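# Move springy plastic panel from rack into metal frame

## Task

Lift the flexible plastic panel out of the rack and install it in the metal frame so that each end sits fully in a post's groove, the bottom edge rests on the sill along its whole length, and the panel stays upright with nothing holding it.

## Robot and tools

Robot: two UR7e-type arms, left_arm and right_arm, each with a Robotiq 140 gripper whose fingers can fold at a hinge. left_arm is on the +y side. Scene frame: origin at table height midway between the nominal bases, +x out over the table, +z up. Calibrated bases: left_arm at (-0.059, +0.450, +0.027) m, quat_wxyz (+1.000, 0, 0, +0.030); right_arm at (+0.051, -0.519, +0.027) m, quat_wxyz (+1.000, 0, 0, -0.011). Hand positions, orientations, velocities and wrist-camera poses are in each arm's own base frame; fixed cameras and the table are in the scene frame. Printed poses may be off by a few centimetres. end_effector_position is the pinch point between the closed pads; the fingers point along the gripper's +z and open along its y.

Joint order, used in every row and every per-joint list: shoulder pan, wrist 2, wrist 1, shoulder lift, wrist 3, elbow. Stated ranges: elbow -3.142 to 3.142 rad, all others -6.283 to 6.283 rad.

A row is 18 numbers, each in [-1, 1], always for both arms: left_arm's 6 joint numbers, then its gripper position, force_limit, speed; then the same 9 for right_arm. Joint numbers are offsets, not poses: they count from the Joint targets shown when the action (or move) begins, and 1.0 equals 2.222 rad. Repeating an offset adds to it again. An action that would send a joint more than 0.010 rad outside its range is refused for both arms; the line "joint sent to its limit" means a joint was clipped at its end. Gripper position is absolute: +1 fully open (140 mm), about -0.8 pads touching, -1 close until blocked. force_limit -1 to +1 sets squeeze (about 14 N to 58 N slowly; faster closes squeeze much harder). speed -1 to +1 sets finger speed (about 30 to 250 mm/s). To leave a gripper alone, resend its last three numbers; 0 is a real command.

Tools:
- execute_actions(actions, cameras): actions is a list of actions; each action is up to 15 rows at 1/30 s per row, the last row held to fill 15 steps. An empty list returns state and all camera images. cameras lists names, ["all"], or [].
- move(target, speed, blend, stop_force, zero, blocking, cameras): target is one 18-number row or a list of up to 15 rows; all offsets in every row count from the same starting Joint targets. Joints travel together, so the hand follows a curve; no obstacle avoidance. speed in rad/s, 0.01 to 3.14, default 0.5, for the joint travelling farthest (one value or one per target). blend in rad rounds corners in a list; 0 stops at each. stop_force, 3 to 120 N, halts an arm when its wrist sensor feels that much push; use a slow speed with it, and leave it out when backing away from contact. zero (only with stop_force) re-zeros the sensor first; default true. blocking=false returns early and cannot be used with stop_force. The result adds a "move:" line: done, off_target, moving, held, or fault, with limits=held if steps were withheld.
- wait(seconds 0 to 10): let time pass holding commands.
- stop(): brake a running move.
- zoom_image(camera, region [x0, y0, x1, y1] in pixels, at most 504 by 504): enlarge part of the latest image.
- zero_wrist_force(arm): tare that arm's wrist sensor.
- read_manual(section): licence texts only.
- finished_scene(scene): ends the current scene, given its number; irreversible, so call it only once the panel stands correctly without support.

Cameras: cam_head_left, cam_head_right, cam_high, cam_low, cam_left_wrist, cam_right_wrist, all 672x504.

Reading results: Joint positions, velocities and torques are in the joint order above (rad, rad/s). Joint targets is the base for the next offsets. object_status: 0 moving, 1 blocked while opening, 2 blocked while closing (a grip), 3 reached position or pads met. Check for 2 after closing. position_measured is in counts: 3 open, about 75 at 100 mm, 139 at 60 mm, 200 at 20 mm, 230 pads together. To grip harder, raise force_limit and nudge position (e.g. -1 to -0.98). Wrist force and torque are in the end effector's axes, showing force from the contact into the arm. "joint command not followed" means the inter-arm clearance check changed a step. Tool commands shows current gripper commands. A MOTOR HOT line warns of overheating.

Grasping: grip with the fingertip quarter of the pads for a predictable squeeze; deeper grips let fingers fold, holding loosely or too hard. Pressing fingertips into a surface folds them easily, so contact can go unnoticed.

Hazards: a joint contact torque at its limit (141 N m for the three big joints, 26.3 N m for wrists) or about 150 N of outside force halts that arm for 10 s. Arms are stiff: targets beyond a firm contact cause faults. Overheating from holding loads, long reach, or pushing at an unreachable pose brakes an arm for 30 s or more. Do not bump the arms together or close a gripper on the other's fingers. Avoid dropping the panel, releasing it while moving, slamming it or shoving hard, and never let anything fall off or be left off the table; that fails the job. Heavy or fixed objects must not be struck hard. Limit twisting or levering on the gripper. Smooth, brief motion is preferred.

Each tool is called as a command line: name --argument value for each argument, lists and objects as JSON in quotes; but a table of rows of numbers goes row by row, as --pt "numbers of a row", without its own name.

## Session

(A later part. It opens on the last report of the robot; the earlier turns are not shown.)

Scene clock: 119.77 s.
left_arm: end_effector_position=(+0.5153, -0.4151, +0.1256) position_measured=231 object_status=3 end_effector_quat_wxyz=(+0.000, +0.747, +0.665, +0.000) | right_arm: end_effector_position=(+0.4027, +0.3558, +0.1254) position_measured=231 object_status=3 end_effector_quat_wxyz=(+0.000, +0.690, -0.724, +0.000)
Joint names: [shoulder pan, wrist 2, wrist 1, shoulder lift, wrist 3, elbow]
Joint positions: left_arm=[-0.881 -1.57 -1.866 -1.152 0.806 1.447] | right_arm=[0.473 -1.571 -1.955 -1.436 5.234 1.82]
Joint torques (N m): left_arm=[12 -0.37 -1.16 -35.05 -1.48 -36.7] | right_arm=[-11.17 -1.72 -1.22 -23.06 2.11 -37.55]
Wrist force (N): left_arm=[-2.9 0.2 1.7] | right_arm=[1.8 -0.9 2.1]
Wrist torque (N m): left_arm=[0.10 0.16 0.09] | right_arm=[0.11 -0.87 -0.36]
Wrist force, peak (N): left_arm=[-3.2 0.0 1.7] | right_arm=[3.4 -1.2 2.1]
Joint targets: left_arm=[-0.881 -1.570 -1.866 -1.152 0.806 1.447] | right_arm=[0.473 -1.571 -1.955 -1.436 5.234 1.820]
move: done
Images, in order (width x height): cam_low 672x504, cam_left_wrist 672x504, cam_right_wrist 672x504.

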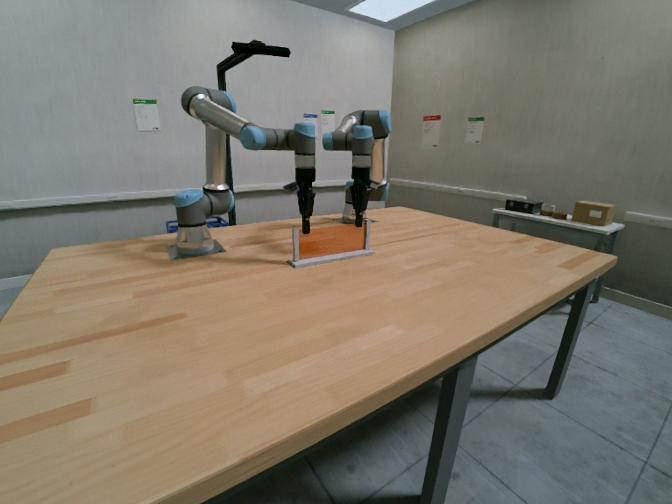

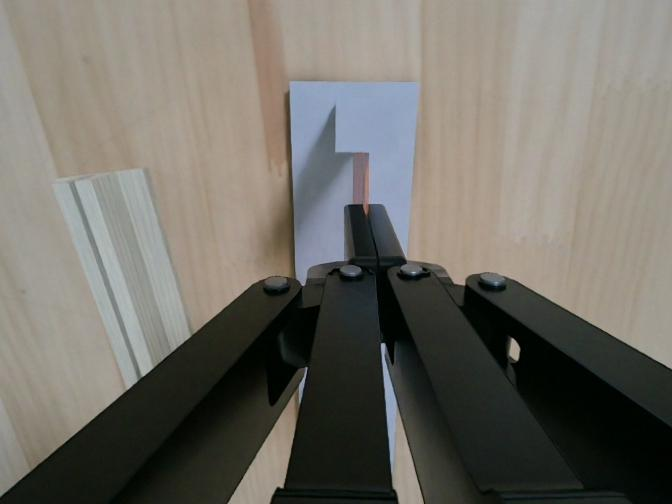

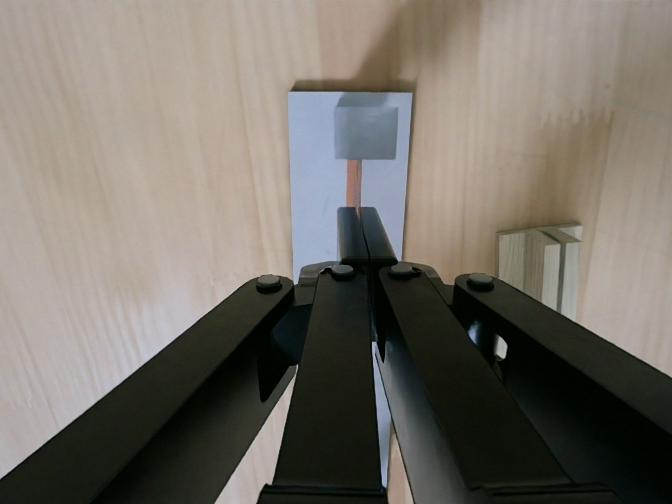

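move --target '[0,0,-0.0084,0.0025,0,0.0059,-1,0.5,-1,0,0,-0.0094,0.0033,0,0.0061,-1,0.5,-1]' --speed 0.01 --stop_force 5

move --target '[0,0,0,0,0,0,-0.45,-1,-1,0,0,0,0,0,0,-0.45,-1,-1]' --cameras '["cam_low","cam_left_wrist","cam_right_wrist"]'

zoom_image --camera "cam_low" --region '[280, 215, 380, 275]'

Scene clock: 123.97 s.
left_arm: end_effector_position=(+0.5153, -0.4151, +0.1227) position_measured=231 object_status=3 end_effector_quat_wxyz=(+0.000, +0.747, +0.665, +0.000) | right_arm: end_effector_position=(+0.4027, +0.3558, +0.1227) position_measured=231 object_status=3 end_effector_quat_wxyz=(+0.000, +0.690, -0.724, +0.000)
Joint names: [shoulder pan, wrist 2, wrist 1, shoulder lift, wrist 3, elbow]
Joint positions: left_arm=[-0.881 -1.57 -1.873 -1.15 0.806 1.451] | right_arm=[0.473 -1.571 -1.963 -1.433 5.234 1.825]
Joint torques (N m): left_arm=[10.13 -0.48 -1.23 -55.12 -1.33 -34.85] | right_arm=[-10.48 -1.79 -1.03 -33.04 1.88 -34.37]
Wrist force (N): left_arm=[-1.4 0.2 -3.9] | right_arm=[2.7 -1.0 -3.8]
Wrist torque (N m): left_arm=[0.09 0.17 0.09] | right_arm=[0.09 -0.86 -0.36]
Wrist force, peak (N): left_arm=[-1.5 0.2 -5.6] | right_arm=[2.5 -0.9 -5.7]
Joint targets: left_arm=[-0.881 -1.570 -1.873 -1.150 0.806 1.451] | right_arm=[0.473 -1.571 -1.963 -1.433 5.234 1.825]
move: contact (left_arm, right_arm); left_arm: the wrist 1 is farthest, 0.012 rad from its target; right_arm: the wrist 1 is farthest, 0.013 rad from its target

Scene clock: 125.20 s.
left_arm: end_effector_position=(+0.5153, -0.4151, +0.1228) position_measured=186 object_status=0 end_effector_quat_wxyz=(+0.000, +0.747, +0.665, +0.000) | right_arm: end_effector_position=(+0.4027, +0.3558, +0.1227) position_measured=186 object_status=0 end_effector_quat_wxyz=(+0.000, +0.690, -0.724, +0.000)
Joint names: [shoulder pan, wrist 2, wrist 1, shoulder lift, wrist 3, elbow]
Joint positions: left_arm=[-0.881 -1.57 -1.873 -1.15 0.806 1.451] | right_arm=[0.473 -1.571 -1.963 -1.433 5.234 1.825]
Joint torques (N m): left_arm=[10 -0.48 -3.34 -59.18 -1.25 -34.68] | right_arm=[-9.83 -1.76 -4.41 -32.94 1.95 -34.5]
Wrist force (N): left_arm=[-0.7 0.4 0.8] | right_arm=[3.6 -0.8 1.7]
Wrist torque (N m): left_arm=[0.09 0.12 0.05] | right_arm=[0.08 -0.80 -0.38]
Wrist force, peak (N): left_arm=[-1.2 0.3 -4.2] | right_arm=[2.8 -1.3 -4.4]
Joint targets: left_arm=[-0.881 -1.570 -1.873 -1.150 0.806 1.451] | right_arm=[0.473 -1.571 -1.963 -1.433 5.234 1.825]
move: done
Images, in order (width x height): cam_low 672x504, cam_left_wrist 672x504, cam_right_wrist 672x504.

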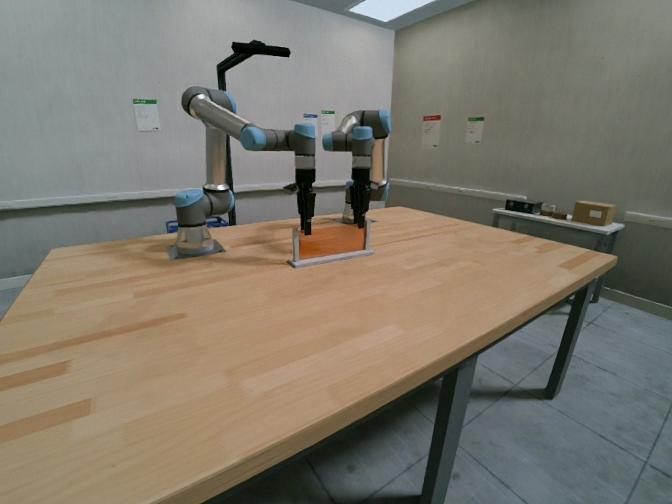

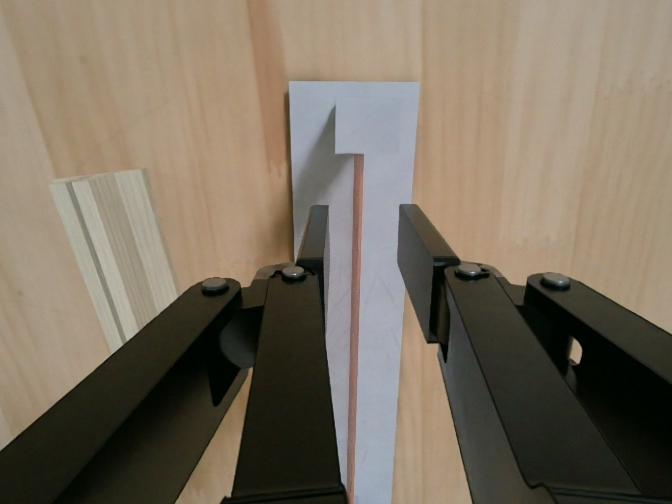

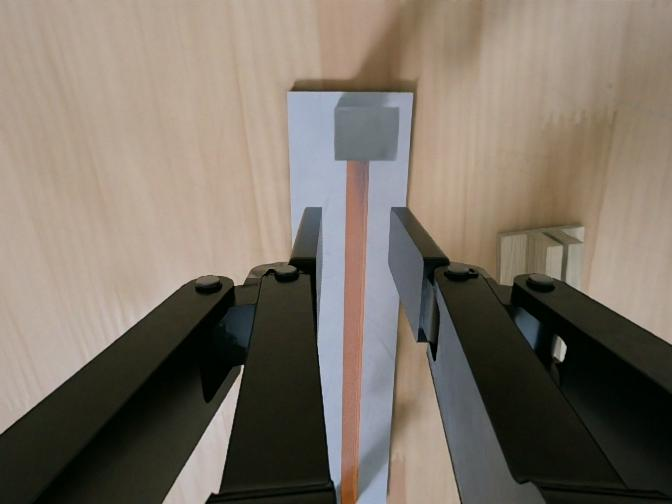

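Scaled by 5.040 from the camera's 672x504 image, which has a finer 960x720 frame.

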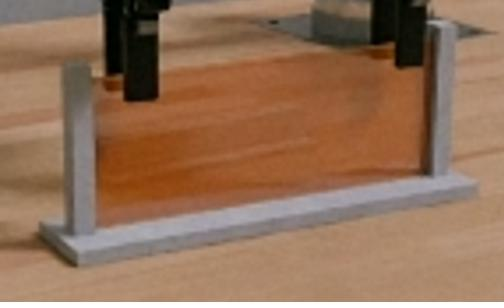

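move --target '[0,0,0.1083,-0.0194,0,-0.089,-0.45,-1,-1,0,0,0.116,-0.0277,0,-0.0883,-0.45,-1,-1]' --speed 0.25 --cameras '["cam_low","cam_left_wrist"]'

zoom_image --camera "cam_low" --region '[280, 215, 380, 275]'

Scene clock: 129.03 s.
left_arm: end_effector_position=(+0.5154, -0.4152, +0.2225) position_measured=186 object_status=3 end_effector_quat_wxyz=(+0.000, +0.747, +0.665, +0.000) | right_arm: end_effector_position=(+0.4029, +0.3559, +0.2227) position_measured=186 object_status=3 end_effector_quat_wxyz=(+0.000, +0.690, -0.724, +0.000)
Joint names: [shoulder pan, wrist 2, wrist 1, shoulder lift, wrist 3, elbow]
Joint positions: left_arm=[-0.881 -1.57 -1.633 -1.193 0.806 1.254] | right_arm=[0.473 -1.571 -1.705 -1.495 5.234 1.629]
Joint torques (N m): left_arm=[10.13 -0.54 -1.43 -58.65 -1.31 -37.98] | right_arm=[-10.47 -1.54 -1.57 -34.81 1.99 -37.32]
Wrist force (N): left_arm=[-0.7 0.2 0.8] | right_arm=[3.3 -1.0 1.6]
Wrist torque (N m): left_arm=[0.06 0.10 0.02] | right_arm=[0.06 -0.71 -0.38]
Wrist force, peak (N): left_arm=[-0.9 0.5 1.8] | right_arm=[3.6 -0.7 2.5]
Joint targets: left_arm=[-0.881 -1.570 -1.632 -1.193 0.806 1.254] | right_arm=[0.473 -1.571 -1.705 -1.495 5.234 1.629]
move: done
Images, in order (width x height): cam_low 672x504, cam_left_wrist 672x504.

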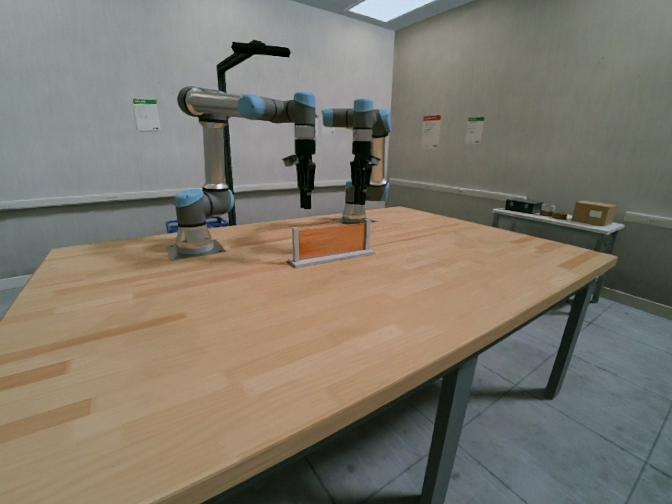

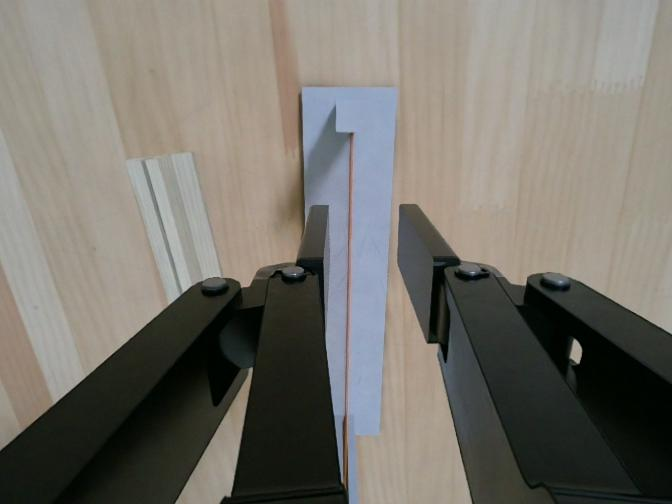

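Scaled by 5.040 from the camera's 672x504 image, which has a finer 960x720 frame.

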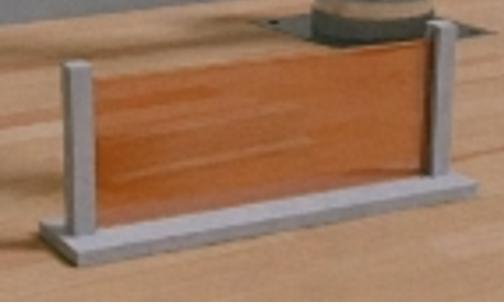

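finished_scene --scene 2

The scene is finished: the task was done.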